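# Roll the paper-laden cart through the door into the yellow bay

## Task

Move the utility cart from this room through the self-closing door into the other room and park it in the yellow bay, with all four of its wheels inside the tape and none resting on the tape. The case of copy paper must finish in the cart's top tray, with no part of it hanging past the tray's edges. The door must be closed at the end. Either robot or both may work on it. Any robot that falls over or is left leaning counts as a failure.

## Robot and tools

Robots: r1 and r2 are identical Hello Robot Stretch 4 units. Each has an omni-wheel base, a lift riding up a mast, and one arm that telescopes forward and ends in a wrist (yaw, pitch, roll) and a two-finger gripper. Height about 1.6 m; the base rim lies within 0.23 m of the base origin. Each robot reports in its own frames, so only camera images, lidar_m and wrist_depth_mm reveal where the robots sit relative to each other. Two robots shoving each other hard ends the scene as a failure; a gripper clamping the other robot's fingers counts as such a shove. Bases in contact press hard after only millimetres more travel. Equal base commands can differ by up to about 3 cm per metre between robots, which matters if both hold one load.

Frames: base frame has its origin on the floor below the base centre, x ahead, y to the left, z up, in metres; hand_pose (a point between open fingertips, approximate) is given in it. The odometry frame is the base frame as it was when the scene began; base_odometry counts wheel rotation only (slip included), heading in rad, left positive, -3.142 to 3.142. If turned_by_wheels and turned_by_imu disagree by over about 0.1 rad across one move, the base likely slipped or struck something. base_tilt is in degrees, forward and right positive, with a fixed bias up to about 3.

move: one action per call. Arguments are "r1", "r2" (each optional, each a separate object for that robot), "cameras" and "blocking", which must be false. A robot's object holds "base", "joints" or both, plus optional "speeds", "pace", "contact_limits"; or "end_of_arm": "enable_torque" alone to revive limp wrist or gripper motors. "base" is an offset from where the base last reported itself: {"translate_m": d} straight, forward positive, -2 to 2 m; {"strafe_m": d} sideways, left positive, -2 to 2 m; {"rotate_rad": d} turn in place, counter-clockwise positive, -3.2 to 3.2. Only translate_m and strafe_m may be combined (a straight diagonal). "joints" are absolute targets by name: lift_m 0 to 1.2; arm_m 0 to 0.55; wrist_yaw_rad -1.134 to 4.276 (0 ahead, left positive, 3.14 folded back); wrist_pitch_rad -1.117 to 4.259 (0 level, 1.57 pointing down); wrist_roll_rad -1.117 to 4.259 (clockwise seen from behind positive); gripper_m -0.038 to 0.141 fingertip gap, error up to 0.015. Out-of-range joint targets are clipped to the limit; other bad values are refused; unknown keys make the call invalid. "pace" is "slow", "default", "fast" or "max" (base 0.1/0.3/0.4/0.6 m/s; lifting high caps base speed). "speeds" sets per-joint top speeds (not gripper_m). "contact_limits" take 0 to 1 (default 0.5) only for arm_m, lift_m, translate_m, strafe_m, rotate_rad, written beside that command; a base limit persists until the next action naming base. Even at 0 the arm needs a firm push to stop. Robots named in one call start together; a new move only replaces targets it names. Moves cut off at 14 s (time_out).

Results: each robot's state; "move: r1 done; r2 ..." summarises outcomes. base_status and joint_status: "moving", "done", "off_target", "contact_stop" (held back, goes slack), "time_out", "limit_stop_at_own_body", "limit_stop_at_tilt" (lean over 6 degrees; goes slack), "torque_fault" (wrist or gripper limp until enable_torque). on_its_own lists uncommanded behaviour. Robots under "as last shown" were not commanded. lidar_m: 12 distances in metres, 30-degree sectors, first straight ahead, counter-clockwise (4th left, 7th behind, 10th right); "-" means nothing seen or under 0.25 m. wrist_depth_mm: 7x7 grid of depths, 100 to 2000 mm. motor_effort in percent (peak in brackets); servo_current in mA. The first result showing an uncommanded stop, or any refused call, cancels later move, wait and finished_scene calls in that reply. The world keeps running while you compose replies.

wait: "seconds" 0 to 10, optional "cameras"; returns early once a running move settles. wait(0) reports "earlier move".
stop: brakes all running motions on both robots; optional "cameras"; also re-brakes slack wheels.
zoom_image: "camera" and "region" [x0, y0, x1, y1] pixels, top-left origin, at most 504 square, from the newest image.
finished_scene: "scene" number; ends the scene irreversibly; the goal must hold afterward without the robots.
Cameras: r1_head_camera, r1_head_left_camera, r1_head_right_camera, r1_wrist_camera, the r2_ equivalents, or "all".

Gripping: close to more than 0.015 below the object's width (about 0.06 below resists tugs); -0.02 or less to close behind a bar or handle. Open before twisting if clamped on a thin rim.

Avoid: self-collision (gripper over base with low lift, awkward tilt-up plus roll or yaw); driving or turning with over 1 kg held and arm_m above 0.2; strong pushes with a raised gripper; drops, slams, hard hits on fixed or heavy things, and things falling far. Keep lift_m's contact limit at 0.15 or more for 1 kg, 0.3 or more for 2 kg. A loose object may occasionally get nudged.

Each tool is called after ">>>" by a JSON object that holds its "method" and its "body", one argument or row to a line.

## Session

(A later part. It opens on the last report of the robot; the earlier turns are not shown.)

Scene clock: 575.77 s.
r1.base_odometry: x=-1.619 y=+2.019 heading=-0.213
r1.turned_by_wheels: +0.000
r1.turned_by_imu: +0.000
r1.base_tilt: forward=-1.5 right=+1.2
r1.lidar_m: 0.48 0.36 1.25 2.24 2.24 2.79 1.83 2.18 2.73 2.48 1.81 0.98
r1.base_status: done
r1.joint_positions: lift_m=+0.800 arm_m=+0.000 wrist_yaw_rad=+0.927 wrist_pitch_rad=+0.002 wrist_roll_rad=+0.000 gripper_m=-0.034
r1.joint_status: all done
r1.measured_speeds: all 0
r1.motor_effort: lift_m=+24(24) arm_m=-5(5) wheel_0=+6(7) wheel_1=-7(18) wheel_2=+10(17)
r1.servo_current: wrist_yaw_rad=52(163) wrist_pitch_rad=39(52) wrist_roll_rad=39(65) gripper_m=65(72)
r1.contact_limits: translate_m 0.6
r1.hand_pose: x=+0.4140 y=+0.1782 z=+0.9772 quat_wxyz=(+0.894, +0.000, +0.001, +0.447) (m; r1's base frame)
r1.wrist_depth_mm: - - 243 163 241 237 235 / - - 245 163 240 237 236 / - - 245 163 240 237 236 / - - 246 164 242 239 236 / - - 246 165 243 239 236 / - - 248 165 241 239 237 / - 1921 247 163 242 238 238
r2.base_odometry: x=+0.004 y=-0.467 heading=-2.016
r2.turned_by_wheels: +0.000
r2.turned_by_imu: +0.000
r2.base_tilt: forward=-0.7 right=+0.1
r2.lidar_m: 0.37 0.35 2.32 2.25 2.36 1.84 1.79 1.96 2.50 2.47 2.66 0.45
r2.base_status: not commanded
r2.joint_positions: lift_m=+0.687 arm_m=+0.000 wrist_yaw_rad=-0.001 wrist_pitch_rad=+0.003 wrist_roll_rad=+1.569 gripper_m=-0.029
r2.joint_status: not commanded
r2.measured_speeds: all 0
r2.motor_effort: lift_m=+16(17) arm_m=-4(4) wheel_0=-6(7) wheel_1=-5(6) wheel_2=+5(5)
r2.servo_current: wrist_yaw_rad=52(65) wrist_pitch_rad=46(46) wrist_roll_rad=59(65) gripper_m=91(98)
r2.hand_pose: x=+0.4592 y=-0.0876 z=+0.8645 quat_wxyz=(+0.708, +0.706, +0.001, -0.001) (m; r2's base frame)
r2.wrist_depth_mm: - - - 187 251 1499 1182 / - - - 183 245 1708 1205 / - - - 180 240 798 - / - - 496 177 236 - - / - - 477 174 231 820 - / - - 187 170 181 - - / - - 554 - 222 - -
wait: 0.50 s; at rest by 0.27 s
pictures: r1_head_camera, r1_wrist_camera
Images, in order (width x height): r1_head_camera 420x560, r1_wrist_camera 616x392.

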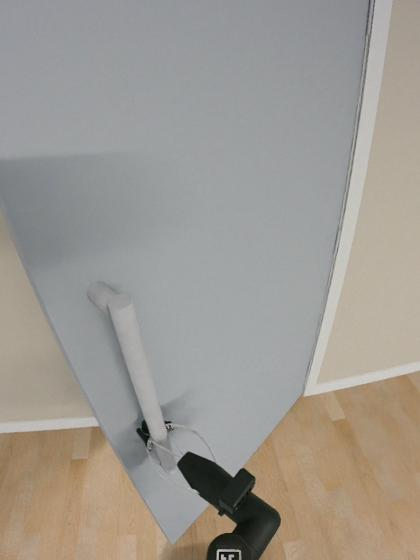

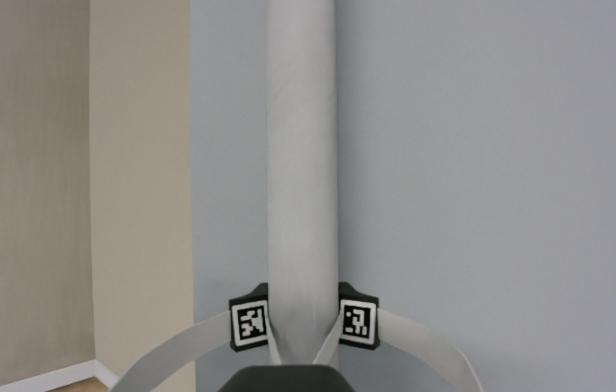

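>>> {"method": "move", "body": {
  "blocking": false,
  "r1": {"base":{"translate_m":-0.035,"strafe_m":-0.17},"joints":{"wrist_yaw_rad":1.1},"pace":"slow","speeds":{"wrist_yaw_rad":0.1},"contact_limits":{"translate_m":0.6}}
}}

>>> {"method": "wait", "body": {
  "seconds": 3,
  "cameras": ["r1_head_camera","r1_wrist_camera","r2_head_camera"]
}}

Scene clock: 611.00 s.
move: r1 moving
r1.base_odometry: x=-1.624 y=+2.007 heading=-0.212
r1.turned_by_wheels: +0.001
r1.turned_by_imu: +0.000
r1.base_tilt: forward=-1.5 right=+1.2
r1.lidar_m: 0.50 0.39 1.27 2.24 2.27 2.82 1.79 2.24 2.75 2.47 1.84 1.00
r1.base_status: translate_m moving; strafe_m moving
r1.joint_positions: lift_m=+0.800 arm_m=+0.000 wrist_yaw_rad=+0.964 wrist_pitch_rad=+0.002 wrist_roll_rad=+0.000 gripper_m=-0.034
r1.joint_status: wrist_yaw_rad moving
r1.measured_speeds: translate_m=-0.010 strafe_m=-0.051 rotate_rad=+0.004 lift_m=+0.000 arm_m=+0.000 wrist_yaw_rad=+0.096 wrist_pitch_rad=+0.000 wrist_roll_rad=+0.000
r1.motor_effort: lift_m=+24(24) arm_m=-5(5) wheel_0=+5(8) wheel_1=-13(13) wheel_2=+12(12)
r1.servo_current: wrist_yaw_rad=85(98) wrist_pitch_rad=39(46) wrist_roll_rad=39(59) gripper_m=65(65)
r1.contact_limits: translate_m 0.6
r1.hand_pose: x=+0.4073 y=+0.1871 z=+0.9772 quat_wxyz=(+0.886, +0.000, +0.001, +0.464) (m; r1's base frame)
r1.wrist_depth_mm: - - 246 163 237 236 233 / - - 246 164 240 236 234 / - - 247 165 241 236 234 / - - 248 165 240 236 234 / - - 249 166 240 237 236 / - - 186 167 183 238 236 / - - 247 163 241 237 235
r2: as last shown
r2.lidar_m: 0.36 0.36 2.30 2.26 2.38 1.83 1.81 1.95 2.50 2.45 2.67 0.43
r2.motor_effort: lift_m=+16(17) arm_m=-4(4) wheel_0=-6(7) wheel_1=-6(6) wheel_2=+5(5)
r2.servo_current: wrist_yaw_rad=52(52) wrist_pitch_rad=46(46) wrist_roll_rad=52(52) gripper_m=91(98)
r2.wrist_depth_mm: - - - 187 251 1499 1160 / - - - 183 245 1708 1205 / - - - 180 239 798 - / - - 496 177 236 - - / - - 477 174 231 809 - / - - 187 169 181 - - / - - 549 - 223 - -
pictures: none

Scene clock: 613.47 s.
earlier move: r1 done
r1.base_odometry: x=-1.689 y=+1.861 heading=-0.211
r1.turned_by_wheels: +0.001
r1.turned_by_imu: +0.001
r1.base_tilt: forward=-1.6 right=+1.2
r1.lidar_m: 0.54 0.36 1.37 2.39 2.40 2.99 1.77 4.05 2.59 2.30 1.92 1.22
r1.base_status: done
r1.joint_positions: lift_m=+0.800 arm_m=+0.000 wrist_yaw_rad=+1.104 wrist_pitch_rad=+0.002 wrist_roll_rad=+0.000 gripper_m=-0.034
r1.joint_status: all done
r1.measured_speeds: all 0
r1.motor_effort: lift_m=+24(24) arm_m=-5(5) wheel_0=+14(15) wheel_1=-4(14) wheel_2=+9(14)
r1.servo_current: wrist_yaw_rad=59(98) wrist_pitch_rad=39(52) wrist_roll_rad=52(65) gripper_m=65(72)
r1.contact_limits: translate_m 0.6
r1.hand_pose: x=+0.3788 y=+0.2183 z=+0.9772 quat_wxyz=(+0.851, -0.001, +0.001, +0.525) (m; r1's base frame)
r1.wrist_depth_mm: - - 249 166 235 228 224 / - - 250 162 235 229 223 / - - 250 174 236 229 224 / - - 252 165 236 230 224 / - - 251 165 237 229 225 / - - 184 165 235 230 226 / - - 250 163 177 229 227
r2.base_odometry: x=+0.004 y=-0.467 heading=-2.016
r2.turned_by_wheels: +0.000
r2.turned_by_imu: +0.000
r2.base_tilt: forward=-0.7 right=+0.1
r2.lidar_m: 0.35 0.38 2.30 2.24 2.39 1.87 1.81 1.96 2.50 2.46 2.65 0.43
r2.base_status: not commanded
r2.joint_positions: lift_m=+0.687 arm_m=+0.000 wrist_yaw_rad=-0.001 wrist_pitch_rad=+0.003 wrist_roll_rad=+1.569 gripper_m=-0.029
r2.joint_status: not commanded
r2.measured_speeds: all 0
r2.motor_effort: lift_m=+16(17) arm_m=-4(4) wheel_0=-6(7) wheel_1=-5(6) wheel_2=+5(5)
r2.servo_current: wrist_yaw_rad=39(59) wrist_pitch_rad=39(46) wrist_roll_rad=46(59) gripper_m=91(104)
r2.hand_pose: x=+0.4592 y=-0.0876 z=+0.8645 quat_wxyz=(+0.708, +0.706, +0.001, -0.001) (m; r2's base frame)
r2.wrist_depth_mm: - - - 187 250 1537 1229 / - - - 183 246 1756 1229 / - - - 180 240 809 - / - - 492 177 235 - - / - - 477 173 231 809 - / - - 187 169 181 - - / - - 549 - 222 - -
wait: 2.47 of 3 s (r1 has come to rest)
pictures: r1_head_camera, r1_wrist_camera, r2_head_camera
Images, in order (width x height): r1_head_camera 420x560, r1_wrist_camera 616x392, r2_head_camera 420x560.

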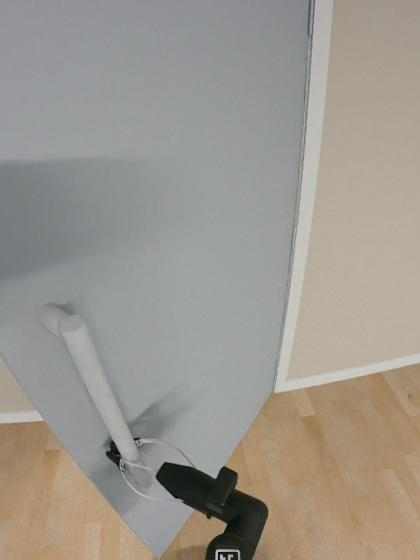

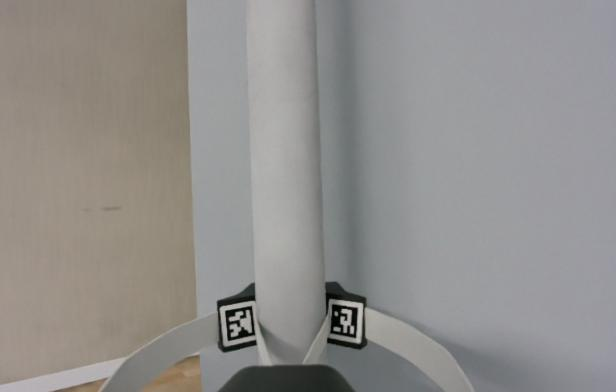

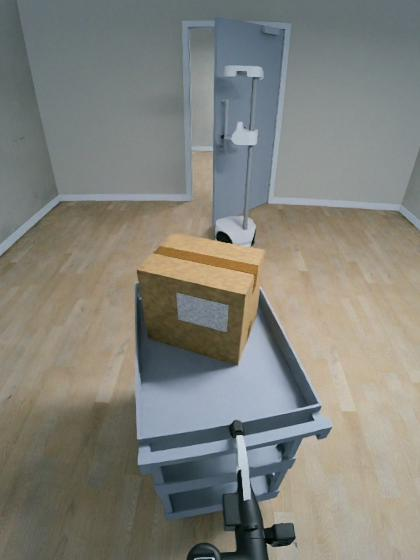

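>>> {"method": "move", "body": {
  "blocking": false,
  "r1": {"base":{"translate_m":-0.02,"strafe_m":-0.178},"joints":{"wrist_yaw_rad":1.25},"pace":"slow","speeds":{"wrist_yaw_rad":0.1},"contact_limits":{"translate_m":0.6}}
}}

>>> {"method": "wait", "body": {
  "seconds": 4
}}

>>> {"method": "wait", "body": {
  "seconds": 2
}}

Scene clock: 619.03 s.
move: r1 moving
r1.base_odometry: x=-1.693 y=+1.848 heading=-0.210
r1.turned_by_wheels: +0.001
r1.turned_by_imu: +0.001
r1.base_tilt: forward=-1.6 right=+1.2
r1.lidar_m: 0.55 0.36 1.40 2.39 2.43 2.99 1.77 4.02 2.55 2.28 1.91 1.19
r1.base_status: translate_m moving; strafe_m moving
r1.joint_positions: lift_m=+0.800 arm_m=+0.000 wrist_yaw_rad=+1.144 wrist_pitch_rad=+0.002 wrist_roll_rad=+0.000 gripper_m=-0.034
r1.joint_status: wrist_yaw_rad moving
r1.measured_speeds: translate_m=-0.006 strafe_m=-0.052 rotate_rad=+0.000 lift_m=+0.000 arm_m=+0.000 wrist_yaw_rad=+0.097 wrist_pitch_rad=+0.000 wrist_roll_rad=+0.000
r1.motor_effort: lift_m=+24(24) arm_m=-5(5) wheel_0=+12(16) wheel_1=-9(10) wheel_2=+10(11)
r1.servo_current: wrist_yaw_rad=65(65) wrist_pitch_rad=46(46) wrist_roll_rad=46(59) gripper_m=59(65)
r1.contact_limits: translate_m 0.6
r1.hand_pose: x=+0.3700 y=+0.2263 z=+0.9772 quat_wxyz=(+0.841, -0.001, +0.001, +0.541) (m; r1's base frame)
r1.wrist_depth_mm: - - 250 163 233 226 220 / - - 250 164 236 226 221 / - - 250 168 235 228 221 / - - 253 164 236 228 223 / - - 254 166 236 228 222 / - - 252 167 234 229 224 / - - 252 163 177 225 224
r2: as last shown
r2.lidar_m: 0.36 0.39 2.30 2.24 2.39 1.84 1.79 1.94 2.52 2.46 2.64 0.43
r2.motor_effort: lift_m=+16(17) arm_m=-4(4) wheel_0=-7(7) wheel_1=-6(6) wheel_2=+5(5)
r2.servo_current: wrist_yaw_rad=52(52) wrist_pitch_rad=39(46) wrist_roll_rad=39(59) gripper_m=91(98)
r2.wrist_depth_mm: - - - 187 251 1537 1182 / - - - 184 245 1756 1205 / - - - 180 240 778 - / - - 496 177 235 - - / - - 473 174 230 820 - / - - 187 169 181 - - / - - 549 - 223 - -
pictures: none

Scene clock: 621.53 s.
earlier move: r1 done
r1.base_odometry: x=-1.745 y=+1.691 heading=-0.209
r1.turned_by_wheels: +0.002
r1.turned_by_imu: +0.003
r1.base_tilt: forward=-1.6 right=+1.2
r1.lidar_m: 0.61 0.34 0.37 2.56 2.59 3.18 1.74 3.77 2.37 2.14 2.01 1.28
r1.base_status: done
r1.joint_positions: lift_m=+0.800 arm_m=+0.000 wrist_yaw_rad=+1.265 wrist_pitch_rad=+0.002 wrist_roll_rad=+0.000 gripper_m=-0.034
r1.joint_status: all done
r1.measured_speeds: all 0
r1.motor_effort: lift_m=+24(24) arm_m=+4(5) wheel_0=+22(23) wheel_1=+4(11) wheel_2=+8(11)
r1.servo_current: wrist_yaw_rad=72(111) wrist_pitch_rad=39(52) wrist_roll_rad=52(65) gripper_m=65(72)
r1.contact_limits: translate_m 0.6
r1.hand_pose: x=+0.3411 y=+0.2487 z=+0.9772 quat_wxyz=(+0.807, -0.001, +0.001, +0.591) (m; r1's base frame)
r1.wrist_depth_mm: - - 248 236 232 224 219 / - - 249 236 232 224 219 / - - 249 236 233 225 221 / - - 249 167 233 226 220 / - - 249 239 235 226 222 / - - 182 166 234 228 222 / - 154 252 173 146 227 222
r2.base_odometry: x=+0.004 y=-0.467 heading=-2.016
r2.turned_by_wheels: +0.000
r2.turned_by_imu: +0.000
r2.base_tilt: forward=-0.7 right=+0.0
r2.lidar_m: 0.36 0.38 2.30 2.24 2.39 1.85 1.81 1.91 2.52 2.47 2.62 0.45
r2.base_status: not commanded
r2.joint_positions: lift_m=+0.687 arm_m=+0.000 wrist_yaw_rad=-0.001 wrist_pitch_rad=+0.003 wrist_roll_rad=+1.569 gripper_m=-0.029
r2.joint_status: not commanded
r2.measured_speeds: all 0
r2.motor_effort: lift_m=+16(17) arm_m=-3(4) wheel_0=-6(7) wheel_1=-5(6) wheel_2=+5(5)
r2.servo_current: wrist_yaw_rad=46(59) wrist_pitch_rad=39(46) wrist_roll_rad=52(59) gripper_m=91(98)
r2.hand_pose: x=+0.4592 y=-0.0876 z=+0.8645 quat_wxyz=(+0.708, +0.706, +0.001, -0.001) (m; r2's base frame)
r2.wrist_depth_mm: - - - 188 250 1499 1182 / - - - 184 245 1756 1182 / - - - 180 240 788 - / - - 496 177 236 - - / - - 480 174 231 809 - / - - 187 169 181 - - / - - 554 - 222 - -
wait: 2.50 of 4 s (r1 has come to rest)
pictures: none

Scene clock: 623.53 s.
r1.base_odometry: x=-1.745 y=+1.691 heading=-0.209
r1.turned_by_wheels: +0.000
r1.turned_by_imu: +0.000
r1.base_tilt: forward=-1.6 right=+1.2
r1.lidar_m: 0.59 0.33 0.37 2.55 2.60 3.17 1.73 3.77 2.41 2.14 2.01 1.25
r1.base_status: done
r1.joint_positions: lift_m=+0.800 arm_m=+0.000 wrist_yaw_rad=+1.265 wrist_pitch_rad=+0.002 wrist_roll_rad=+0.000 gripper_m=-0.034
r1.joint_status: all done
r1.measured_speeds: all 0
r1.motor_effort: lift_m=+24(24) arm_m=+4(5) wheel_0=+23(23) wheel_1=+4(11) wheel_2=+8(11)
r1.servo_current: wrist_yaw_rad=98(111) wrist_pitch_rad=46(52) wrist_roll_rad=46(65) gripper_m=59(72)
r1.contact_limits: translate_m 0.6
r1.hand_pose: x=+0.3411 y=+0.2487 z=+0.9772 quat_wxyz=(+0.807, -0.001, +0.001, +0.591) (m; r1's base frame)
r1.wrist_depth_mm: - - 246 235 232 224 219 / - - 247 236 233 224 220 / - - 249 236 233 224 220 / - - 249 167 233 226 220 / - - 249 239 233 227 222 / - - 182 166 234 227 223 / - 154 252 173 146 227 222
r2.base_odometry: x=+0.004 y=-0.467 heading=-2.016
r2.turned_by_wheels: +0.000
r2.turned_by_imu: +0.000
r2.base_tilt: forward=-0.6 right=+0.0
r2.lidar_m: 0.36 0.38 2.28 2.24 2.38 1.85 1.81 1.93 2.49 2.45 2.63 0.45
r2.base_status: not commanded
r2.joint_positions: lift_m=+0.687 arm_m=+0.000 wrist_yaw_rad=-0.001 wrist_pitch_rad=+0.003 wrist_roll_rad=+1.569 gripper_m=-0.029
r2.joint_status: not commanded
r2.measured_speeds: all 0
r2.motor_effort: lift_m=+16(17) arm_m=-4(4) wheel_0=-6(7) wheel_1=-6(6) wheel_2=+5(5)
r2.servo_current: wrist_yaw_rad=39(59) wrist_pitch_rad=46(46) wrist_roll_rad=46(59) gripper_m=98(98)
r2.hand_pose: x=+0.4592 y=-0.0876 z=+0.8645 quat_wxyz=(+0.708, +0.706, +0.001, -0.001) (m; r2's base frame)
r2.wrist_depth_mm: - - - 186 250 1537 1182 / - - - 183 244 1708 1182 / - - - 181 241 798 - / - - 496 176 236 - - / - - 477 174 231 809 - / - - 187 169 181 - - / - - 549 - 222 - -
wait: 2.00 s; at rest by 0.27 s
pictures: none

>>> {"method": "wait", "body": {
  "seconds": 0.1,
  "cameras": ["r1_wrist_camera","r1_head_camera"]
}}

Scene clock: 626.47 s.
r1.base_odometry: x=-1.745 y=+1.691 heading=-0.209
r1.turned_by_wheels: +0.000
r1.turned_by_imu: +0.000
r1.base_tilt: forward=-1.6 right=+1.2
r1.lidar_m: 0.61 0.33 0.38 2.57 2.60 3.19 1.72 3.74 2.41 2.15 1.98 1.27
r1.base_status: done
r1.joint_positions: lift_m=+0.800 arm_m=+0.000 wrist_yaw_rad=+1.265 wrist_pitch_rad=+0.002 wrist_roll_rad=+0.000 gripper_m=-0.034
r1.joint_status: all done
r1.measured_speeds: all 0
r1.motor_effort: lift_m=+24(24) arm_m=+4(5) wheel_0=+22(23) wheel_1=+3(11) wheel_2=+8(11)
r1.servo_current: wrist_yaw_rad=85(111) wrist_pitch_rad=46(52) wrist_roll_rad=33(65) gripper_m=59(72)
r1.contact_limits: translate_m 0.6
r1.hand_pose: x=+0.3411 y=+0.2487 z=+0.9772 quat_wxyz=(+0.807, -0.001, +0.001, +0.591) (m; r1's base frame)
r1.wrist_depth_mm: - - 247 236 231 224 220 / - - 248 236 232 225 220 / - - 248 236 234 225 220 / - - 249 168 232 225 220 / - - 249 238 234 226 223 / - - 182 166 233 227 223 / - 154 252 173 146 227 222
r2.base_odometry: x=+0.004 y=-0.467 heading=-2.016
r2.turned_by_wheels: +0.000
r2.turned_by_imu: +0.000
r2.base_tilt: forward=-0.7 right=+0.1
r2.lidar_m: 0.35 0.38 2.32 2.23 2.37 1.85 1.81 1.95 2.53 2.47 2.64 0.43
r2.base_status: not commanded
r2.joint_positions: lift_m=+0.687 arm_m=+0.000 wrist_yaw_rad=-0.001 wrist_pitch_rad=+0.003 wrist_roll_rad=+1.569 gripper_m=-0.029
r2.joint_status: not commanded
r2.measured_speeds: all 0
r2.motor_effort: lift_m=+16(17) arm_m=-3(4) wheel_0=-7(7) wheel_1=-5(6) wheel_2=+5(5)
r2.servo_current: wrist_yaw_rad=46(59) wrist_pitch_rad=46(46) wrist_roll_rad=52(59) gripper_m=98(98)
r2.hand_pose: x=+0.4592 y=-0.0876 z=+0.8645 quat_wxyz=(+0.708, +0.706, +0.001, -0.001) (m; r2's base frame)
r2.wrist_depth_mm: - - - 187 250 1464 1160 / - - - 183 245 1756 1205 / - - - 180 240 798 - / - - 496 177 235 - - / - - 480 173 230 820 - / - - 187 169 181 - - / - - 549 - 223 - -
wait: 0.10 s; at rest from the start
pictures: r1_head_camera, r1_wrist_camera
Images, in order (width x height): r1_head_camera 420x560, r1_wrist_camera 616x392.

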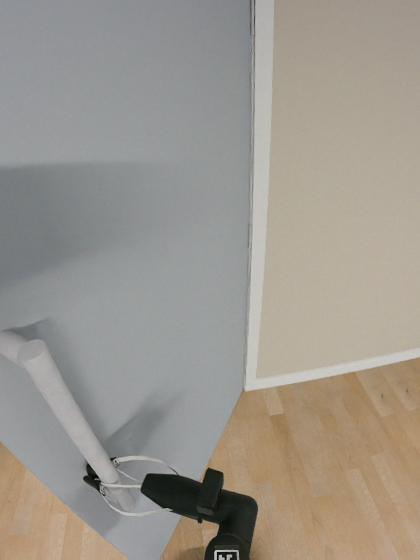

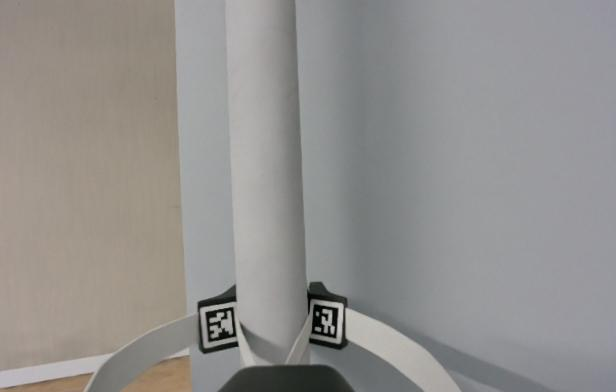

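>>> {"method": "move", "body": {
  "blocking": false,
  "r1": {"base":{"translate_m":0.015,"strafe_m":-0.22},"joints":{"wrist_yaw_rad":1.46},"pace":"slow","speeds":{"wrist_yaw_rad":0.09},"contact_limits":{"translate_m":0.6}}
}}

>>> {"method": "wait", "body": {
  "seconds": 4,
  "cameras": ["r1_head_camera","r1_wrist_camera","r2_head_camera"]
}}

Scene clock: 635.10 s.
move: r1 moving
r1.base_odometry: x=-1.747 y=+1.678 heading=-0.207
r1.turned_by_wheels: +0.002
r1.turned_by_imu: +0.002
r1.base_tilt: forward=-1.6 right=+1.2
r1.lidar_m: 0.63 0.31 0.39 2.58 2.60 3.25 1.73 3.72 2.38 2.12 2.01 1.26
r1.base_status: translate_m moving; strafe_m moving
r1.joint_positions: lift_m=+0.800 arm_m=+0.000 wrist_yaw_rad=+1.301 wrist_pitch_rad=+0.002 wrist_roll_rad=+0.000 gripper_m=-0.034
r1.joint_status: wrist_yaw_rad moving
r1.measured_speeds: translate_m=+0.003 strafe_m=-0.053 rotate_rad=+0.003 lift_m=+0.000 arm_m=+0.000 wrist_yaw_rad=+0.090 wrist_pitch_rad=+0.000 wrist_roll_rad=+0.000
r1.motor_effort: lift_m=+24(24) arm_m=+4(4) wheel_0=+23(26) wheel_1=-3(3) wheel_2=+3(6)
r1.servo_current: wrist_yaw_rad=59(98) wrist_pitch_rad=46(52) wrist_roll_rad=46(59) gripper_m=65(72)
r1.contact_limits: translate_m 0.6
r1.hand_pose: x=+0.3319 y=+0.2547 z=+0.9772 quat_wxyz=(+0.796, -0.001, +0.001, +0.606) (m; r1's base frame)
r1.wrist_depth_mm: - - 249 236 229 221 216 / - - 250 235 232 223 217 / - - 251 237 232 224 217 / - - 252 172 232 225 218 / - - 251 170 234 225 220 / - - 182 169 232 226 220 / - 151 251 164 151 224 221
r2: as last shown
r2.lidar_m: 0.37 0.38 2.26 2.21 2.39 1.84 1.80 1.96 2.52 2.47 2.66 0.43
r2.motor_effort: lift_m=+16(17) arm_m=-3(4) wheel_0=-6(7) wheel_1=-5(6) wheel_2=+5(5)
r2.servo_current: wrist_yaw_rad=39(59) wrist_pitch_rad=39(46) wrist_roll_rad=52(52) gripper_m=98(98)
r2.wrist_depth_mm: - - - 187 251 1537 1205 / - - - 184 245 1756 1205 / - - - 180 240 798 - / - - 492 176 235 - - / - - 477 174 230 820 - / - - 187 169 181 - - / - - 549 - 222 - -
pictures: none

Scene clock: 637.97 s.
earlier move: r1 done
r1.base_odometry: x=-1.776 y=+1.473 heading=-0.206
r1.turned_by_wheels: +0.000
r1.turned_by_imu: +0.006
r1.base_tilt: forward=-1.6 right=+1.2
r1.lidar_m: 0.78 0.30 0.30 2.77 2.80 1.98 1.75 3.33 2.14 1.92 1.92 1.29
r1.base_status: done
r1.joint_positions: lift_m=+0.800 arm_m=+0.000 wrist_yaw_rad=+1.480 wrist_pitch_rad=+0.002 wrist_roll_rad=+0.000 gripper_m=-0.034
r1.joint_status: all done
r1.measured_speeds: all 0
r1.motor_effort: lift_m=+24(24) arm_m=+4(4) wheel_0=+24(28) wheel_1=+8(8) wheel_2=-1(6)
r1.servo_current: wrist_yaw_rad=104(143) wrist_pitch_rad=39(52) wrist_roll_rad=52(65) gripper_m=65(72)
r1.contact_limits: translate_m 0.6
r1.hand_pose: x=+0.2842 y=+0.2792 z=+0.9772 quat_wxyz=(+0.739, -0.001, +0.001, +0.674) (m; r1's base frame)
r1.wrist_depth_mm: - - 162 234 226 220 213 / - - 161 234 229 219 215 / - - 161 236 229 220 214 / - - 161 236 229 220 214 / - - 163 236 230 220 215 / - - 173 179 229 222 216 / - 157 172 178 154 220 216
r2.base_odometry: x=+0.004 y=-0.467 heading=-2.016
r2.turned_by_wheels: +0.000
r2.turned_by_imu: +0.000
r2.base_tilt: forward=-0.7 right=+0.1
r2.lidar_m: 0.36 0.37 2.28 2.23 2.40 1.86 1.81 1.95 2.52 2.46 2.64 0.42
r2.base_status: not commanded
r2.joint_positions: lift_m=+0.687 arm_m=+0.000 wrist_yaw_rad=-0.001 wrist_pitch_rad=+0.003 wrist_roll_rad=+1.569 gripper_m=-0.029
r2.joint_status: not commanded
r2.measured_speeds: all 0
r2.motor_effort: lift_m=+16(17) arm_m=-3(4) wheel_0=-6(7) wheel_1=-6(6) wheel_2=+5(5)
r2.servo_current: wrist_yaw_rad=39(59) wrist_pitch_rad=46(46) wrist_roll_rad=52(59) gripper_m=91(98)
r2.hand_pose: x=+0.4592 y=-0.0876 z=+0.8645 quat_wxyz=(+0.708, +0.706, +0.001, -0.001) (m; r2's base frame)
r2.wrist_depth_mm: - - - 186 250 1537 1160 / - - - 184 245 1756 1182 / - - - 180 240 798 - / - - 500 177 235 - - / - - 477 173 231 809 - / - - 187 169 181 - - / - - 549 - 221 - -
wait: 2.87 of 4 s (r1 has come to rest)
pictures: r1_head_camera, r1_wrist_camera, r2_head_camera
Images, in order (width x height): r1_head_camera 420x560, r1_wrist_camera 616x392, r2_head_camera 420x560.

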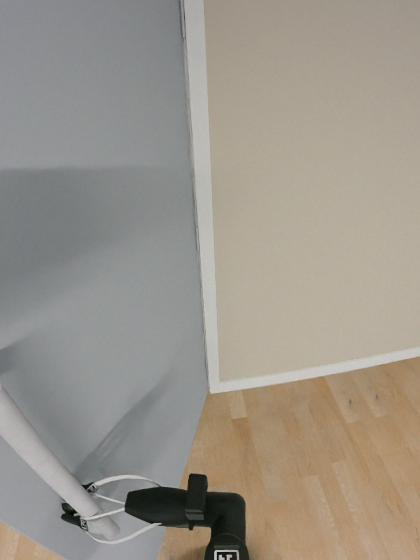

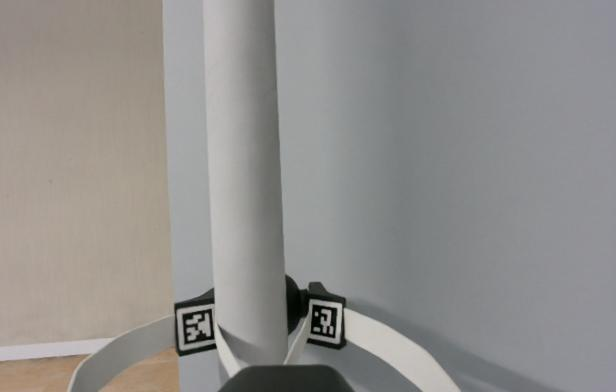

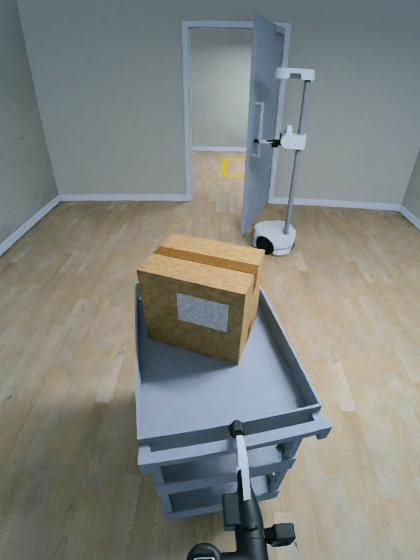

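>>> {"method": "move", "body": {
  "blocking": false,
  "r1": {"base":{"translate_m":-0.01,"strafe_m":-0.14},"joints":{"wrist_yaw_rad":1.58},"pace":"slow","speeds":{"wrist_yaw_rad":0.09},"contact_limits":{"translate_m":0.6}}
}}

>>> {"method": "wait", "body": {
  "seconds": 4,
  "cameras": ["r1_head_camera","r1_wrist_camera","r2_head_camera"]
}}

Scene clock: 647.07 s.
move: r1 moving
r1.base_odometry: x=-1.780 y=+1.460 heading=-0.204
r1.turned_by_wheels: +0.002
r1.turned_by_imu: +0.002
r1.base_tilt: forward=-1.6 right=+1.2
r1.lidar_m: 0.81 0.32 0.32 2.80 2.81 1.94 1.76 3.25 2.12 1.89 1.92 1.29
r1.base_status: translate_m moving; strafe_m moving
r1.joint_positions: lift_m=+0.800 arm_m=+0.000 wrist_yaw_rad=+1.515 wrist_pitch_rad=+0.002 wrist_roll_rad=+0.000 gripper_m=-0.034
r1.joint_status: wrist_yaw_rad moving
r1.measured_speeds: translate_m=-0.005 strafe_m=-0.054 rotate_rad=+0.003 lift_m=+0.000 arm_m=+0.000 wrist_yaw_rad=+0.084 wrist_pitch_rad=+0.000 wrist_roll_rad=+0.000
r1.motor_effort: lift_m=+24(24) arm_m=+4(4) wheel_0=+24(26) wheel_1=+3(6) wheel_2=+4(5)
r1.servo_current: wrist_yaw_rad=85(124) wrist_pitch_rad=39(52) wrist_roll_rad=59(59) gripper_m=59(72)
r1.contact_limits: translate_m 0.6
r1.hand_pose: x=+0.2741 y=+0.2831 z=+0.9772 quat_wxyz=(+0.726, -0.001, +0.001, +0.687) (m; r1's base frame)
r1.wrist_depth_mm: - - 168 235 227 220 212 / - - 170 234 229 220 214 / - - 251 236 229 220 214 / - - 252 236 230 221 214 / - - 251 236 230 222 215 / - - 178 171 230 222 216 / - 151 252 179 145 222 216
r2: as last shown
r2.turned_by_imu: +0.001
r2.lidar_m: 0.36 0.37 2.28 2.24 2.40 1.84 1.82 1.96 2.52 2.46 2.66 0.43
r2.servo_current: wrist_yaw_rad=46(59) wrist_pitch_rad=39(46) wrist_roll_rad=39(59) gripper_m=91(98)
r2.wrist_depth_mm: - - - 187 249 1537 1182 / - - - 183 246 1661 1182 / - - - 180 239 798 - / - - 496 177 236 - - / - - 477 173 231 809 - / - - 187 169 181 - - / - - 549 - 222 - -
pictures: none

Scene clock: 649.17 s.
earlier move: r1 done
r1.base_odometry: x=-1.814 y=+1.339 heading=-0.205
r1.turned_by_wheels: -0.001
r1.turned_by_imu: -0.001
r1.base_tilt: forward=-1.6 right=+1.2
r1.lidar_m: 1.00 0.32 0.31 2.91 2.95 1.90 1.77 3.07 2.01 1.80 1.82 1.33
r1.base_status: done
r1.joint_positions: lift_m=+0.800 arm_m=+0.000 wrist_yaw_rad=+1.584 wrist_pitch_rad=+0.002 wrist_roll_rad=+0.000 gripper_m=-0.034
r1.joint_status: all done
r1.measured_speeds: all 0
r1.motor_effort: lift_m=+24(24) arm_m=+4(4) wheel_0=+12(27) wheel_1=-2(6) wheel_2=+4(7)
r1.servo_current: wrist_yaw_rad=72(124) wrist_pitch_rad=39(52) wrist_roll_rad=33(59) gripper_m=65(72)
r1.contact_limits: translate_m 0.6
r1.hand_pose: x=+0.2544 y=+0.2895 z=+0.9772 quat_wxyz=(+0.702, -0.001, +0.001, +0.712) (m; r1's base frame)
r1.wrist_depth_mm: - - 248 167 235 230 227 / - - 248 163 236 231 226 / - - 248 166 237 232 228 / - - 249 165 237 233 228 / - - 249 165 237 232 229 / - - 184 164 236 232 229 / - - 250 163 166 231 229
r2.base_odometry: x=+0.004 y=-0.467 heading=-2.016
r2.turned_by_wheels: +0.000
r2.turned_by_imu: +0.000
r2.base_tilt: forward=-0.7 right=+0.1
r2.lidar_m: 0.37 0.38 2.29 2.24 2.38 1.84 1.82 1.93 2.51 2.47 2.66 0.45
r2.base_status: not commanded
r2.joint_positions: lift_m=+0.687 arm_m=+0.000 wrist_yaw_rad=-0.001 wrist_pitch_rad=+0.003 wrist_roll_rad=+1.569 gripper_m=-0.029
r2.joint_status: not commanded
r2.measured_speeds: all 0
r2.motor_effort: lift_m=+16(17) arm_m=-3(4) wheel_0=-6(7) wheel_1=-5(6) wheel_2=+5(5)
r2.servo_current: wrist_yaw_rad=59(59) wrist_pitch_rad=39(46) wrist_roll_rad=52(59) gripper_m=91(104)
r2.hand_pose: x=+0.4592 y=-0.0876 z=+0.8645 quat_wxyz=(+0.708, +0.706, +0.001, -0.001) (m; r2's base frame)
r2.wrist_depth_mm: - - - 187 250 1499 1182 / - - - 185 245 1708 1182 / - - - 180 239 798 - / - - 492 177 236 - - / - - 480 174 230 809 - / - - 187 170 181 - - / - - 549 - 223 - -
wait: 2.10 of 4 s (r1 has come to rest)
pictures: r1_head_camera, r1_wrist_camera, r2_head_camera
Images, in order (width x height): r1_head_camera 420x560, r1_wrist_camera 616x392, r2_head_camera 420x560.

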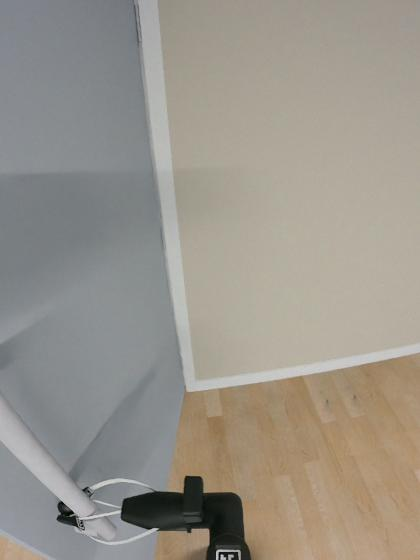

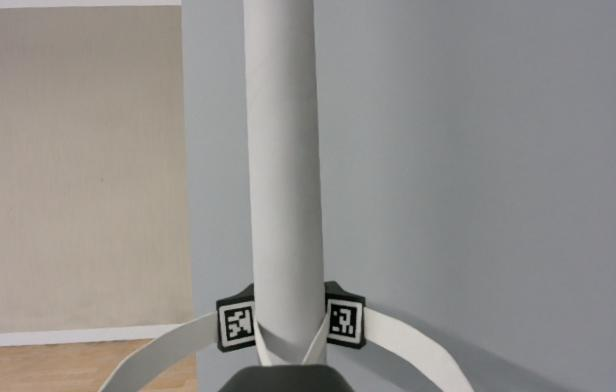

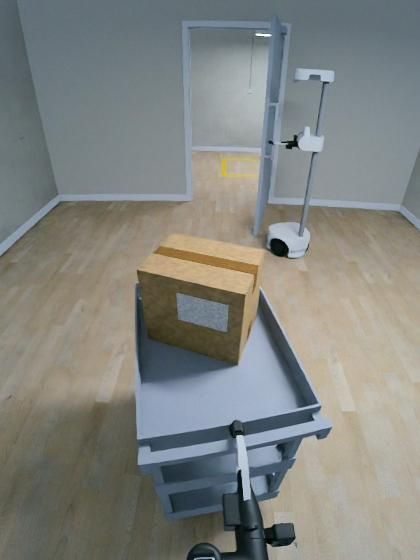

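>>> {"method": "move", "body": {
  "blocking": false,
  "r1": {"base":{"translate_m":0.05,"strafe_m":-0.155},"joints":{"wrist_yaw_rad":1.76},"pace":"slow","speeds":{"wrist_yaw_rad":0.1},"contact_limits":{"translate_m":0.6}}
}}

>>> {"method": "wait", "body": {
  "seconds": 4,
  "cameras": ["r1_head_camera","r1_wrist_camera","r2_head_camera"]
}}

Scene clock: 655.53 s.
move: r1 moving
r1.base_odometry: x=-1.813 y=+1.326 heading=-0.204
r1.turned_by_wheels: +0.001
r1.turned_by_imu: +0.000
r1.base_tilt: forward=-1.6 right=+1.2
r1.lidar_m: 1.04 0.31 0.30 2.94 2.95 1.90 1.76 3.05 1.97 1.77 1.80 1.29
r1.base_status: translate_m moving; strafe_m moving
r1.joint_positions: lift_m=+0.800 arm_m=+0.000 wrist_yaw_rad=+1.622 wrist_pitch_rad=+0.002 wrist_roll_rad=+0.000 gripper_m=-0.034
r1.joint_status: wrist_yaw_rad moving
r1.measured_speeds: translate_m=+0.015 strafe_m=-0.047 rotate_rad=+0.000 lift_m=+0.000 arm_m=+0.000 wrist_yaw_rad=+0.093 wrist_pitch_rad=+0.000 wrist_roll_rad=+0.000
r1.motor_effort: lift_m=+24(24) arm_m=+4(4) wheel_0=+13(17) wheel_1=-5(7) wheel_2=+1(3)
r1.servo_current: wrist_yaw_rad=72(78) wrist_pitch_rad=46(46) wrist_roll_rad=52(52) gripper_m=65(72)
r1.contact_limits: translate_m 0.6
r1.hand_pose: x=+0.2435 y=+0.2925 z=+0.9772 quat_wxyz=(+0.689, -0.001, +0.001, +0.725) (m; r1's base frame)
r1.wrist_depth_mm: - - 248 163 235 229 224 / - - 249 163 236 229 224 / - - 250 167 236 230 225 / - - 250 165 236 231 225 / - - 251 165 236 231 227 / - - 208 166 235 231 227 / - - 251 145 236 229 228
r2: as last shown
r2.lidar_m: 0.34 0.38 2.29 2.24 2.35 1.86 1.79 1.94 2.51 2.45 2.68 0.44
r2.motor_effort: lift_m=+16(16) arm_m=-3(4) wheel_0=-6(7) wheel_1=-5(6) wheel_2=+4(5)
r2.servo_current: wrist_yaw_rad=39(65) wrist_pitch_rad=46(46) wrist_roll_rad=46(59) gripper_m=98(98)
r2.wrist_depth_mm: - - - 187 251 1537 1182 / - - - 183 245 1708 1182 / - - - 180 240 788 - / - - 496 177 236 - - / - - 477 174 231 809 - / - - 187 169 181 - - / - - 549 - 222 - -
pictures: none

Scene clock: 657.93 s.
earlier move: r1 done
r1.base_odometry: x=-1.797 y=+1.177 heading=-0.204
r1.turned_by_wheels: +0.000
r1.turned_by_imu: +0.000
r1.base_tilt: forward=-1.5 right=+1.3
r1.lidar_m: 1.15 0.47 0.29 2.98 3.09 1.85 1.84 2.81 1.82 1.62 1.65 1.30
r1.base_status: done
r1.joint_positions: lift_m=+0.800 arm_m=+0.000 wrist_yaw_rad=+1.759 wrist_pitch_rad=+0.002 wrist_roll_rad=+0.000 gripper_m=-0.034
r1.joint_status: all done
r1.measured_speeds: all 0
r1.motor_effort: lift_m=+24(24) arm_m=+4(4) wheel_0=+10(17) wheel_1=-2(9) wheel_2=+0(3)
r1.servo_current: wrist_yaw_rad=65(78) wrist_pitch_rad=46(52) wrist_roll_rad=52(65) gripper_m=59(72)
r1.contact_limits: translate_m 0.6
r1.hand_pose: x=+0.2028 y=+0.2996 z=+0.9772 quat_wxyz=(+0.638, -0.001, +0.001, +0.770) (m; r1's base frame)
r1.wrist_depth_mm: - - 249 163 235 229 223 / - - 250 164 236 229 225 / - - 250 168 236 230 225 / - - 252 164 236 231 226 / - - 250 165 236 229 226 / - - 250 166 235 230 226 / - - 251 163 178 229 227
r2.base_odometry: x=+0.004 y=-0.467 heading=-2.016
r2.turned_by_wheels: +0.000
r2.turned_by_imu: +0.000
r2.base_tilt: forward=-0.6 right=+0.1
r2.lidar_m: 0.35 0.38 2.30 2.24 2.40 1.85 1.82 1.94 2.54 2.46 2.64 0.43
r2.base_status: not commanded
r2.joint_positions: lift_m=+0.687 arm_m=+0.000 wrist_yaw_rad=-0.001 wrist_pitch_rad=+0.003 wrist_roll_rad=+1.569 gripper_m=-0.029
r2.joint_status: not commanded
r2.measured_speeds: all 0
r2.motor_effort: lift_m=+16(17) arm_m=-3(4) wheel_0=-7(7) wheel_1=-6(6) wheel_2=+5(5)
r2.servo_current: wrist_yaw_rad=52(65) wrist_pitch_rad=39(52) wrist_roll_rad=46(65) gripper_m=91(98)
r2.hand_pose: x=+0.4592 y=-0.0876 z=+0.8645 quat_wxyz=(+0.708, +0.706, +0.001, -0.001) (m; r2's base frame)
r2.wrist_depth_mm: - - - 187 250 1537 1182 / - - - 184 244 1756 1182 / - - - 180 238 798 - / - - 496 177 236 - - / - - 477 173 231 809 - / - - 187 169 181 - - / - - 549 - 222 - -
wait: 2.40 of 4 s (r1 has come to rest)
pictures: r1_head_camera, r1_wrist_camera, r2_head_camera
Images, in order (width x height): r1_head_camera 420x560, r1_wrist_camera 616x392, r2_head_camera 420x560.

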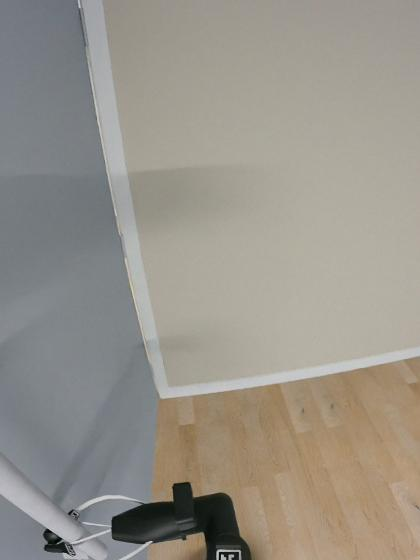

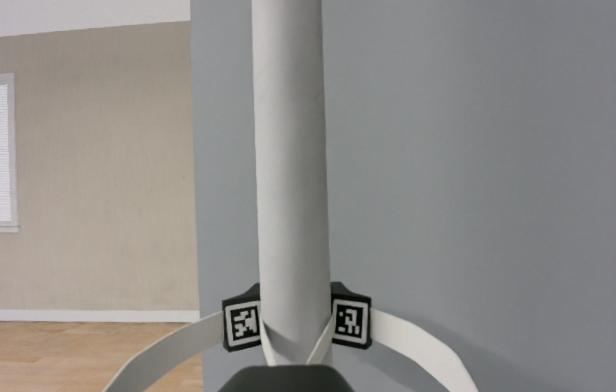

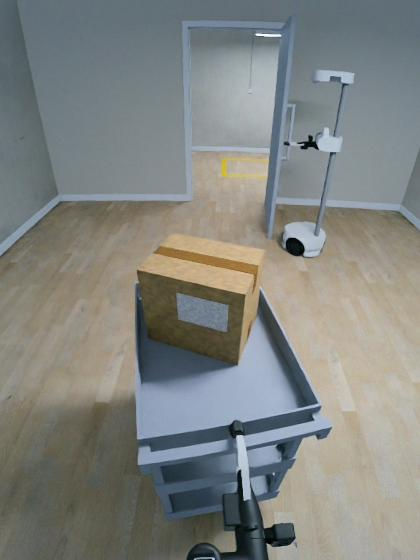

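>>> {"method": "move", "body": {
  "blocking": false,
  "r1": {"base":{"translate_m":0.08,"strafe_m":-0.145},"joints":{"wrist_yaw_rad":1.93},"pace":"slow","speeds":{"wrist_yaw_rad":0.1},"contact_limits":{"translate_m":0.6}}
}}

>>> {"method": "wait", "body": {
  "seconds": 4,
  "cameras": ["r1_wrist_camera","r2_head_camera","r2_head_left_camera","r2_head_right_camera"]
}}

Scene clock: 662.57 s.
move: r1 moving
r1.base_odometry: x=-1.793 y=+1.165 heading=-0.204
r1.turned_by_wheels: +0.000
r1.turned_by_imu: +0.000
r1.base_tilt: forward=-1.6 right=+1.2
r1.lidar_m: 1.16 0.48 0.29 2.96 3.11 1.89 1.83 2.80 1.80 1.60 1.64 1.27
r1.base_status: translate_m moving; strafe_m moving
r1.joint_positions: lift_m=+0.800 arm_m=+0.000 wrist_yaw_rad=+1.801 wrist_pitch_rad=+0.002 wrist_roll_rad=+0.000 gripper_m=-0.034
r1.joint_status: wrist_yaw_rad moving
r1.measured_speeds: translate_m=+0.024 strafe_m=-0.042 rotate_rad=+0.002 lift_m=+0.000 arm_m=+0.000 wrist_yaw_rad=+0.100 wrist_pitch_rad=+0.000 wrist_roll_rad=+0.000
r1.motor_effort: lift_m=+24(24) arm_m=+4(4) wheel_0=+14(15) wheel_1=-6(7) wheel_2=-2(3)
r1.servo_current: wrist_yaw_rad=52(85) wrist_pitch_rad=46(46) wrist_roll_rad=52(59) gripper_m=65(72)
r1.contact_limits: translate_m 0.6
r1.hand_pose: x=+0.1902 y=+0.3007 z=+0.9772 quat_wxyz=(+0.621, -0.001, +0.001, +0.784) (m; r1's base frame)
r1.wrist_depth_mm: - - 250 163 235 229 222 / - - 250 163 235 228 224 / - - 250 166 236 229 224 / - - 251 164 236 229 224 / - - 252 166 236 229 225 / - - 208 165 235 230 224 / - - 250 163 235 229 227
r2: as last shown
r2.base_tilt: forward=-0.7 right=+0.1
r2.lidar_m: 0.38 0.37 2.33 2.25 2.38 1.86 1.80 1.97 2.53 2.48 2.65 0.44
r2.motor_effort: lift_m=+16(17) arm_m=-4(4) wheel_0=-6(7) wheel_1=-5(6) wheel_2=+5(5)
r2.servo_current: wrist_yaw_rad=52(52) wrist_pitch_rad=39(46) wrist_roll_rad=52(52) gripper_m=91(98)
r2.wrist_depth_mm: - - - 187 250 1499 1182 / - - - 184 244 1708 1205 / - - - 180 240 798 - / - - 492 177 236 - - / - - 477 173 231 809 - / - - 187 169 181 - - / - - 549 - 222 - -
pictures: none

Scene clock: 665.00 s.
earlier move: r1 done
r1.base_odometry: x=-1.748 y=+1.019 heading=-0.204
r1.turned_by_wheels: +0.000
r1.turned_by_imu: +0.000
r1.base_tilt: forward=-1.6 right=+1.2
r1.lidar_m: 1.11 0.51 0.26 0.32 3.28 1.95 2.06 2.53 1.63 1.49 1.51 1.22
r1.base_status: done
r1.joint_positions: lift_m=+0.800 arm_m=+0.000 wrist_yaw_rad=+1.932 wrist_pitch_rad=+0.002 wrist_roll_rad=+0.000 gripper_m=-0.034
r1.joint_status: all done
r1.measured_speeds: all 0
r1.motor_effort: lift_m=+24(24) arm_m=+4(4) wheel_0=+10(16) wheel_1=-3(9) wheel_2=-2(3)
r1.servo_current: wrist_yaw_rad=46(85) wrist_pitch_rad=46(52) wrist_roll_rad=52(72) gripper_m=65(72)
r1.contact_limits: translate_m 0.6
r1.hand_pose: x=+0.1508 y=+0.3007 z=+0.9772 quat_wxyz=(+0.569, -0.001, +0.001, +0.823) (m; r1's base frame)
r1.wrist_depth_mm: - - 249 165 234 227 221 / - - 251 164 235 227 222 / - - 250 171 234 227 221 / - - 252 165 235 228 223 / - - 252 164 236 229 222 / - - 184 165 234 229 224 / - - 250 163 177 226 224
r2.base_odometry: x=+0.004 y=-0.467 heading=-2.016
r2.turned_by_wheels: +0.000
r2.turned_by_imu: +0.000
r2.base_tilt: forward=-0.7 right=+0.1
r2.lidar_m: 0.37 0.37 2.31 2.25 2.37 1.85 1.80 1.97 2.53 2.46 2.63 0.44
r2.base_status: not commanded
r2.joint_positions: lift_m=+0.687 arm_m=+0.000 wrist_yaw_rad=-0.001 wrist_pitch_rad=+0.003 wrist_roll_rad=+1.569 gripper_m=-0.029
r2.joint_status: not commanded
r2.measured_speeds: all 0
r2.motor_effort: lift_m=+16(17) arm_m=-3(4) wheel_0=-6(7) wheel_1=-5(6) wheel_2=+4(5)
r2.servo_current: wrist_yaw_rad=52(59) wrist_pitch_rad=46(46) wrist_roll_rad=46(59) gripper_m=91(98)
r2.hand_pose: x=+0.4592 y=-0.0876 z=+0.8645 quat_wxyz=(+0.708, +0.706, +0.001, -0.001) (m; r2's base frame)
r2.wrist_depth_mm: - - - 187 250 1499 1182 / - - - 184 245 1708 1205 / - - - 180 240 798 - / - - 496 177 235 - - / - - 480 173 231 809 - / - - 187 169 181 - - / - - 544 - 222 - -
wait: 2.43 of 4 s (r1 has come to rest)
pictures: r1_wrist_camera, r2_head_camera, r2_head_left_camera, r2_head_right_camera
Images, in order (width x height): r1_wrist_camera 616x392, r2_head_camera 420x560, r2_head_left_camera 420x672, r2_head_right_camera 420x672.

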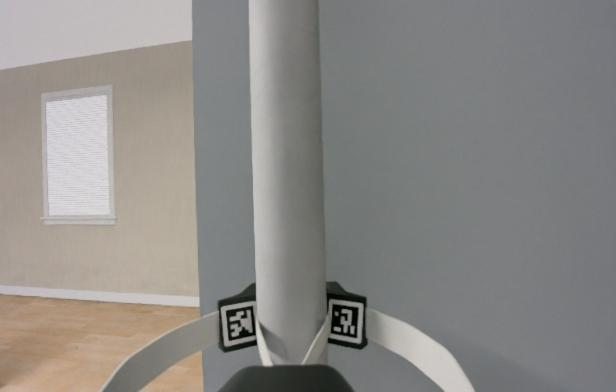

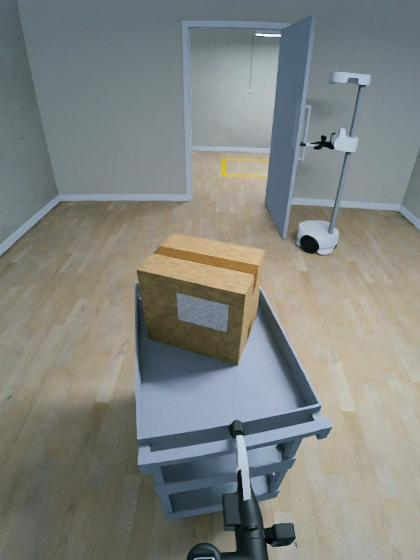

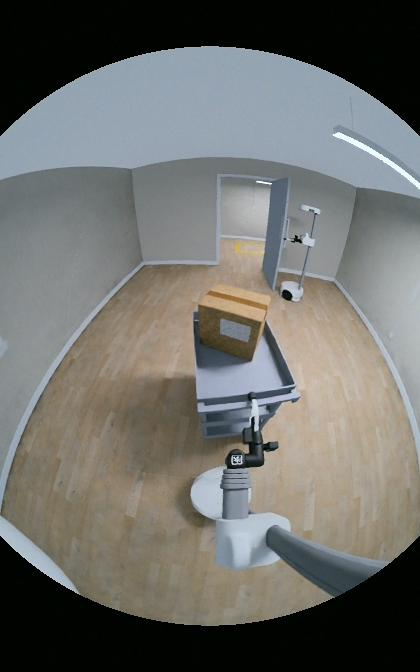

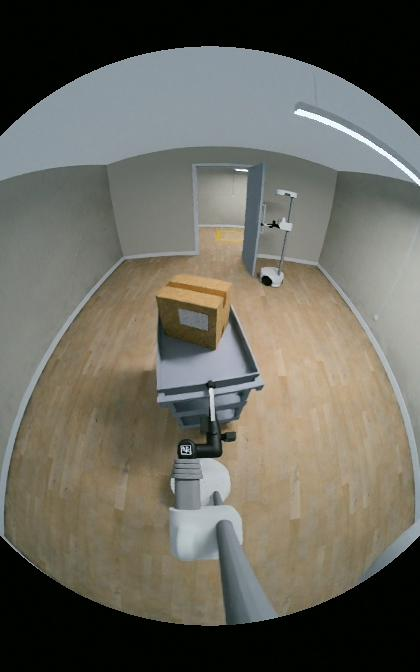

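>>> {"method": "move", "body": {
  "blocking": false,
  "r2": {"base":{"translate_m":0.1,"strafe_m":0.3},"pace":"slow"}
}}

>>> {"method": "wait", "body": {
  "seconds": 6,
  "cameras": ["r2_head_camera"]
}}

Scene clock: 692.10 s.
move: r2 moving
r1: as last shown
r1.base_tilt: forward=-1.6 right=+1.3
r1.lidar_m: 1.08 0.51 0.27 0.29 3.25 1.95 2.07 2.57 1.62 1.48 1.51 1.24
r1.motor_effort: lift_m=+24(24) arm_m=+4(4) wheel_0=+9(10) wheel_1=-2(3) wheel_2=-2(2)
r1.servo_current: wrist_yaw_rad=65(72) wrist_pitch_rad=39(46) wrist_roll_rad=52(72) gripper_m=59(72)
r1.contact_limits: translate_m 0.6
r1.wrist_depth_mm: - - 250 165 233 226 221 / - - 250 165 235 225 221 / - - 250 171 235 227 223 / - - 251 164 234 229 224 / - - 252 165 236 229 223 / - - 183 165 234 229 224 / - - 250 163 176 226 224
r2.base_odometry: x=+0.013 y=-0.475 heading=-2.017
r2.turned_by_wheels: -0.001
r2.turned_by_imu: -0.001
r2.base_tilt: forward=-0.7 right=+0.1
r2.lidar_m: 0.36 0.38 2.27 2.24 2.39 1.86 1.81 1.97 2.52 2.48 2.68 0.43
r2.base_status: translate_m moving; strafe_m moving
r2.joint_positions: lift_m=+0.687 arm_m=+0.000 wrist_yaw_rad=-0.003 wrist_pitch_rad=+0.003 wrist_roll_rad=+1.569 gripper_m=-0.029
r2.joint_status: not commanded
r2.measured_speeds: translate_m=+0.016 strafe_m=+0.047 rotate_rad=-0.002 lift_m=+0.000 arm_m=+0.000 wrist_yaw_rad=-0.004 wrist_pitch_rad=+0.000 wrist_roll_rad=+0.000
r2.motor_effort: lift_m=+16(17) arm_m=-3(4) wheel_0=-12(12) wheel_1=+7(8) wheel_2=-8(10)
r2.servo_current: wrist_yaw_rad=46(59) wrist_pitch_rad=46(46) wrist_roll_rad=52(52) gripper_m=91(104)
r2.hand_pose: x=+0.4590 y=-0.0883 z=+0.8645 quat_wxyz=(+0.708, +0.706, +0.000, -0.002) (m; r2's base frame)
r2.wrist_depth_mm: - - - 187 249 1537 1205 / - - - 183 245 1808 1205 / - - - 180 239 820 - / - - 492 177 235 831 - / - - 477 173 230 831 - / - - 186 169 181 - - / - - 559 - 222 - -
pictures: none

Scene clock: 696.03 s.
earlier move: r2 done
r1.base_odometry: x=-1.748 y=+1.019 heading=-0.204
r1.turned_by_wheels: +0.000
r1.turned_by_imu: +0.000
r1.base_tilt: forward=-1.6 right=+1.2
r1.lidar_m: 1.11 0.50 0.26 0.29 3.25 1.99 2.43 2.58 1.62 1.46 1.48 1.22
r1.base_status: not commanded
r1.joint_positions: lift_m=+0.800 arm_m=+0.000 wrist_yaw_rad=+1.932 wrist_pitch_rad=+0.002 wrist_roll_rad=+0.000 gripper_m=-0.034
r1.joint_status: not commanded
r1.measured_speeds: all 0
r1.motor_effort: lift_m=+24(24) arm_m=+4(4) wheel_0=+10(10) wheel_1=-3(3) wheel_2=-2(2)
r1.servo_current: wrist_yaw_rad=46(72) wrist_pitch_rad=39(52) wrist_roll_rad=52(72) gripper_m=65(72)
r1.contact_limits: translate_m 0.6
r1.hand_pose: x=+0.1508 y=+0.3007 z=+0.9772 quat_wxyz=(+0.569, -0.001, +0.001, +0.823) (m; r1's base frame)
r1.wrist_depth_mm: - - 248 165 234 227 221 / - - 250 165 235 226 220 / - - 251 171 235 228 223 / - - 251 164 235 228 223 / - - 253 164 236 229 223 / - - 184 165 234 228 224 / - - 250 162 175 225 224
r2.base_odometry: x=+0.231 y=-0.686 heading=-2.017
r2.turned_by_wheels: +0.000
r2.turned_by_imu: +0.001
r2.base_tilt: forward=-0.7 right=+0.1
r2.lidar_m: 0.41 0.48 1.99 1.96 2.12 1.92 1.87 2.02 2.82 2.74 2.99 0.40
r2.base_status: done
r2.joint_positions: lift_m=+0.687 arm_m=+0.000 wrist_yaw_rad=-0.005 wrist_pitch_rad=+0.003 wrist_roll_rad=+1.569 gripper_m=-0.029
r2.joint_status: not commanded
r2.measured_speeds: all 0
r2.motor_effort: lift_m=+16(17) arm_m=-4(4) wheel_0=-5(12) wheel_1=+5(9) wheel_2=-8(12)
r2.servo_current: wrist_yaw_rad=52(59) wrist_pitch_rad=46(52) wrist_roll_rad=52(59) gripper_m=91(104)
r2.hand_pose: x=+0.4589 y=-0.0887 z=+0.8645 quat_wxyz=(+0.708, +0.706, -0.001, -0.003) (m; r2's base frame)
r2.wrist_depth_mm: - - - 132 185 - - / - - 469 137 193 - - / - 459 430 143 202 - - / - - 504 149 210 - - / - - 597 156 220 - - / - - 187 164 180 1661 517 / - - - - 240 1808 480
wait: 3.93 of 6 s (r2 has come to rest)
pictures: r2_head_camera
Images, in order (width x height): r2_head_camera 420x560.

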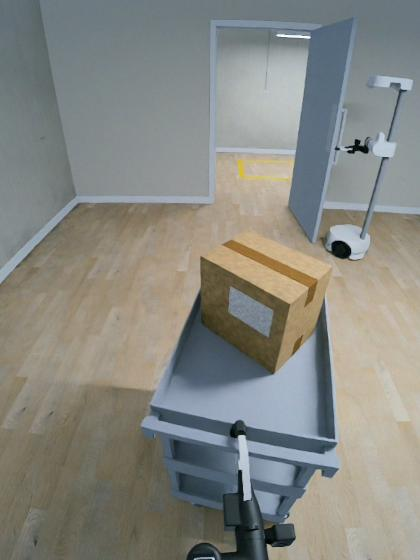

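>>> {"method": "move", "body": {
  "blocking": false,
  "r2": {"base":{"translate_m":0.75,"strafe_m":-0.21},"pace":"slow"}
}}

>>> {"method": "wait", "body": {
  "seconds": 9,
  "cameras": ["r2_head_camera"]
}}

Scene clock: 702.93 s.
move: r2 moving
r1: as last shown
r1.base_tilt: forward=-1.6 right=+1.3
r1.lidar_m: 1.10 0.52 0.25 0.28 3.26 1.98 2.45 2.50 1.61 1.46 1.47 1.24
r1.servo_current: wrist_yaw_rad=59(59) wrist_pitch_rad=33(52) wrist_roll_rad=52(65) gripper_m=65(65)
r1.contact_limits: translate_m 0.6
r1.wrist_depth_mm: - - 250 165 234 226 221 / - - 250 164 235 227 221 / - - 250 171 236 228 221 / - - 251 164 234 227 223 / - - 252 164 234 228 223 / - - 184 165 234 228 224 / - - 250 163 176 226 223
r2.base_odometry: x=+0.223 y=-0.696 heading=-2.017
r2.turned_by_wheels: +0.000
r2.turned_by_imu: +0.001
r2.base_tilt: forward=-0.7 right=+0.1
r2.lidar_m: 0.42 0.45 1.97 1.94 2.14 1.94 1.89 2.02 2.84 2.76 2.95 0.39
r2.base_status: translate_m moving; strafe_m moving
r2.joint_positions: lift_m=+0.687 arm_m=+0.000 wrist_yaw_rad=-0.005 wrist_pitch_rad=+0.003 wrist_roll_rad=+1.569 gripper_m=-0.029
r2.joint_status: not commanded
r2.measured_speeds: translate_m=+0.049 strafe_m=-0.013 rotate_rad=+0.003 lift_m=+0.000 arm_m=+0.000 wrist_yaw_rad=+0.000 wrist_pitch_rad=+0.000 wrist_roll_rad=+0.000
r2.motor_effort: lift_m=+16(16) arm_m=-3(4) wheel_0=+8(11) wheel_1=+5(7) wheel_2=-12(15)
r2.servo_current: wrist_yaw_rad=59(59) wrist_pitch_rad=39(46) wrist_roll_rad=52(52) gripper_m=91(91)
r2.hand_pose: x=+0.4589 y=-0.0887 z=+0.8645 quat_wxyz=(+0.708, +0.706, -0.001, -0.003) (m; r2's base frame)
r2.wrist_depth_mm: - - - 132 185 - - / - - 473 137 193 - - / - 455 433 142 202 - - / - - 504 149 209 - - / - - 597 156 219 - - / - - 187 163 181 1661 521 / - - - - 239 1661 480
pictures: none

Scene clock: 711.47 s.
earlier move: r2 done
r1.base_odometry: x=-1.748 y=+1.019 heading=-0.204
r1.turned_by_wheels: +0.000
r1.turned_by_imu: -0.001
r1.base_tilt: forward=-1.6 right=+1.3
r1.lidar_m: 1.10 0.52 0.25 0.29 1.65 1.61 - 2.54 1.63 1.46 1.49 1.21
r1.base_status: not commanded
r1.joint_positions: lift_m=+0.800 arm_m=+0.000 wrist_yaw_rad=+1.932 wrist_pitch_rad=+0.002 wrist_roll_rad=+0.000 gripper_m=-0.034
r1.joint_status: not commanded
r1.measured_speeds: all 0
r1.motor_effort: lift_m=+24(24) arm_m=+4(4) wheel_0=+10(11) wheel_1=-2(3) wheel_2=-2(2)
r1.servo_current: wrist_yaw_rad=65(78) wrist_pitch_rad=39(52) wrist_roll_rad=65(78) gripper_m=65(72)
r1.contact_limits: translate_m 0.6
r1.hand_pose: x=+0.1508 y=+0.3007 z=+0.9772 quat_wxyz=(+0.569, -0.001, +0.001, +0.823) (m; r1's base frame)
r1.wrist_depth_mm: - - 250 165 234 227 220 / - - 250 164 236 225 221 / - - 252 171 236 226 223 / 1661 - 251 164 236 228 223 / 1499 - 253 164 236 229 223 / - - 183 166 235 229 224 / - 1921 251 163 177 227 224
r2.base_odometry: x=-0.282 y=-1.272 heading=-2.017
r2.turned_by_wheels: +0.000
r2.turned_by_imu: +0.004
r2.base_tilt: forward=-0.7 right=+0.0
r2.lidar_m: 0.30 0.29 2.16 2.11 2.26 2.67 2.62 2.81 2.69 2.62 2.84 0.47
r2.base_status: done
r2.joint_positions: lift_m=+0.687 arm_m=+0.000 wrist_yaw_rad=+0.002 wrist_pitch_rad=+0.003 wrist_roll_rad=+1.569 gripper_m=-0.029
r2.joint_status: not commanded
r2.measured_speeds: all 0
r2.motor_effort: lift_m=+16(17) arm_m=+4(4) wheel_0=+6(14) wheel_1=+6(8) wheel_2=-6(15)
r2.servo_current: wrist_yaw_rad=46(65) wrist_pitch_rad=39(52) wrist_roll_rad=59(65) gripper_m=91(104)
r2.hand_pose: x=+0.4594 y=-0.0869 z=+0.8645 quat_wxyz=(+0.708, +0.706, +0.002, +0.000) (m; r2's base frame)
r2.wrist_depth_mm: - - - 286 - 1708 1182 / - - - 314 330 342 340 / - - - 227 301 1756 1229 / - - - 204 265 1808 521 / - - - 184 243 741 - / - - 185 166 179 - - / - - 439 - 208 202 -
wait: 8.53 of 9 s (r2 has come to rest)
pictures: r2_head_camera
Images, in order (width x height): r2_head_camera 420x560.

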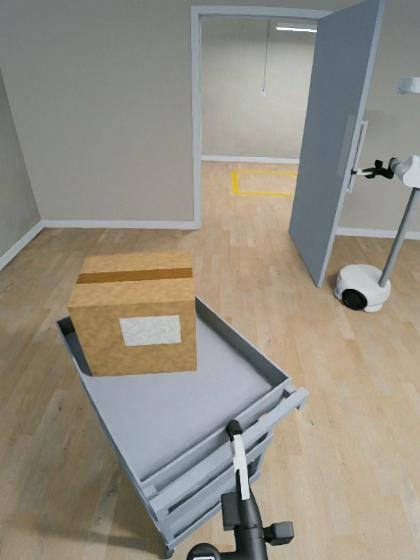

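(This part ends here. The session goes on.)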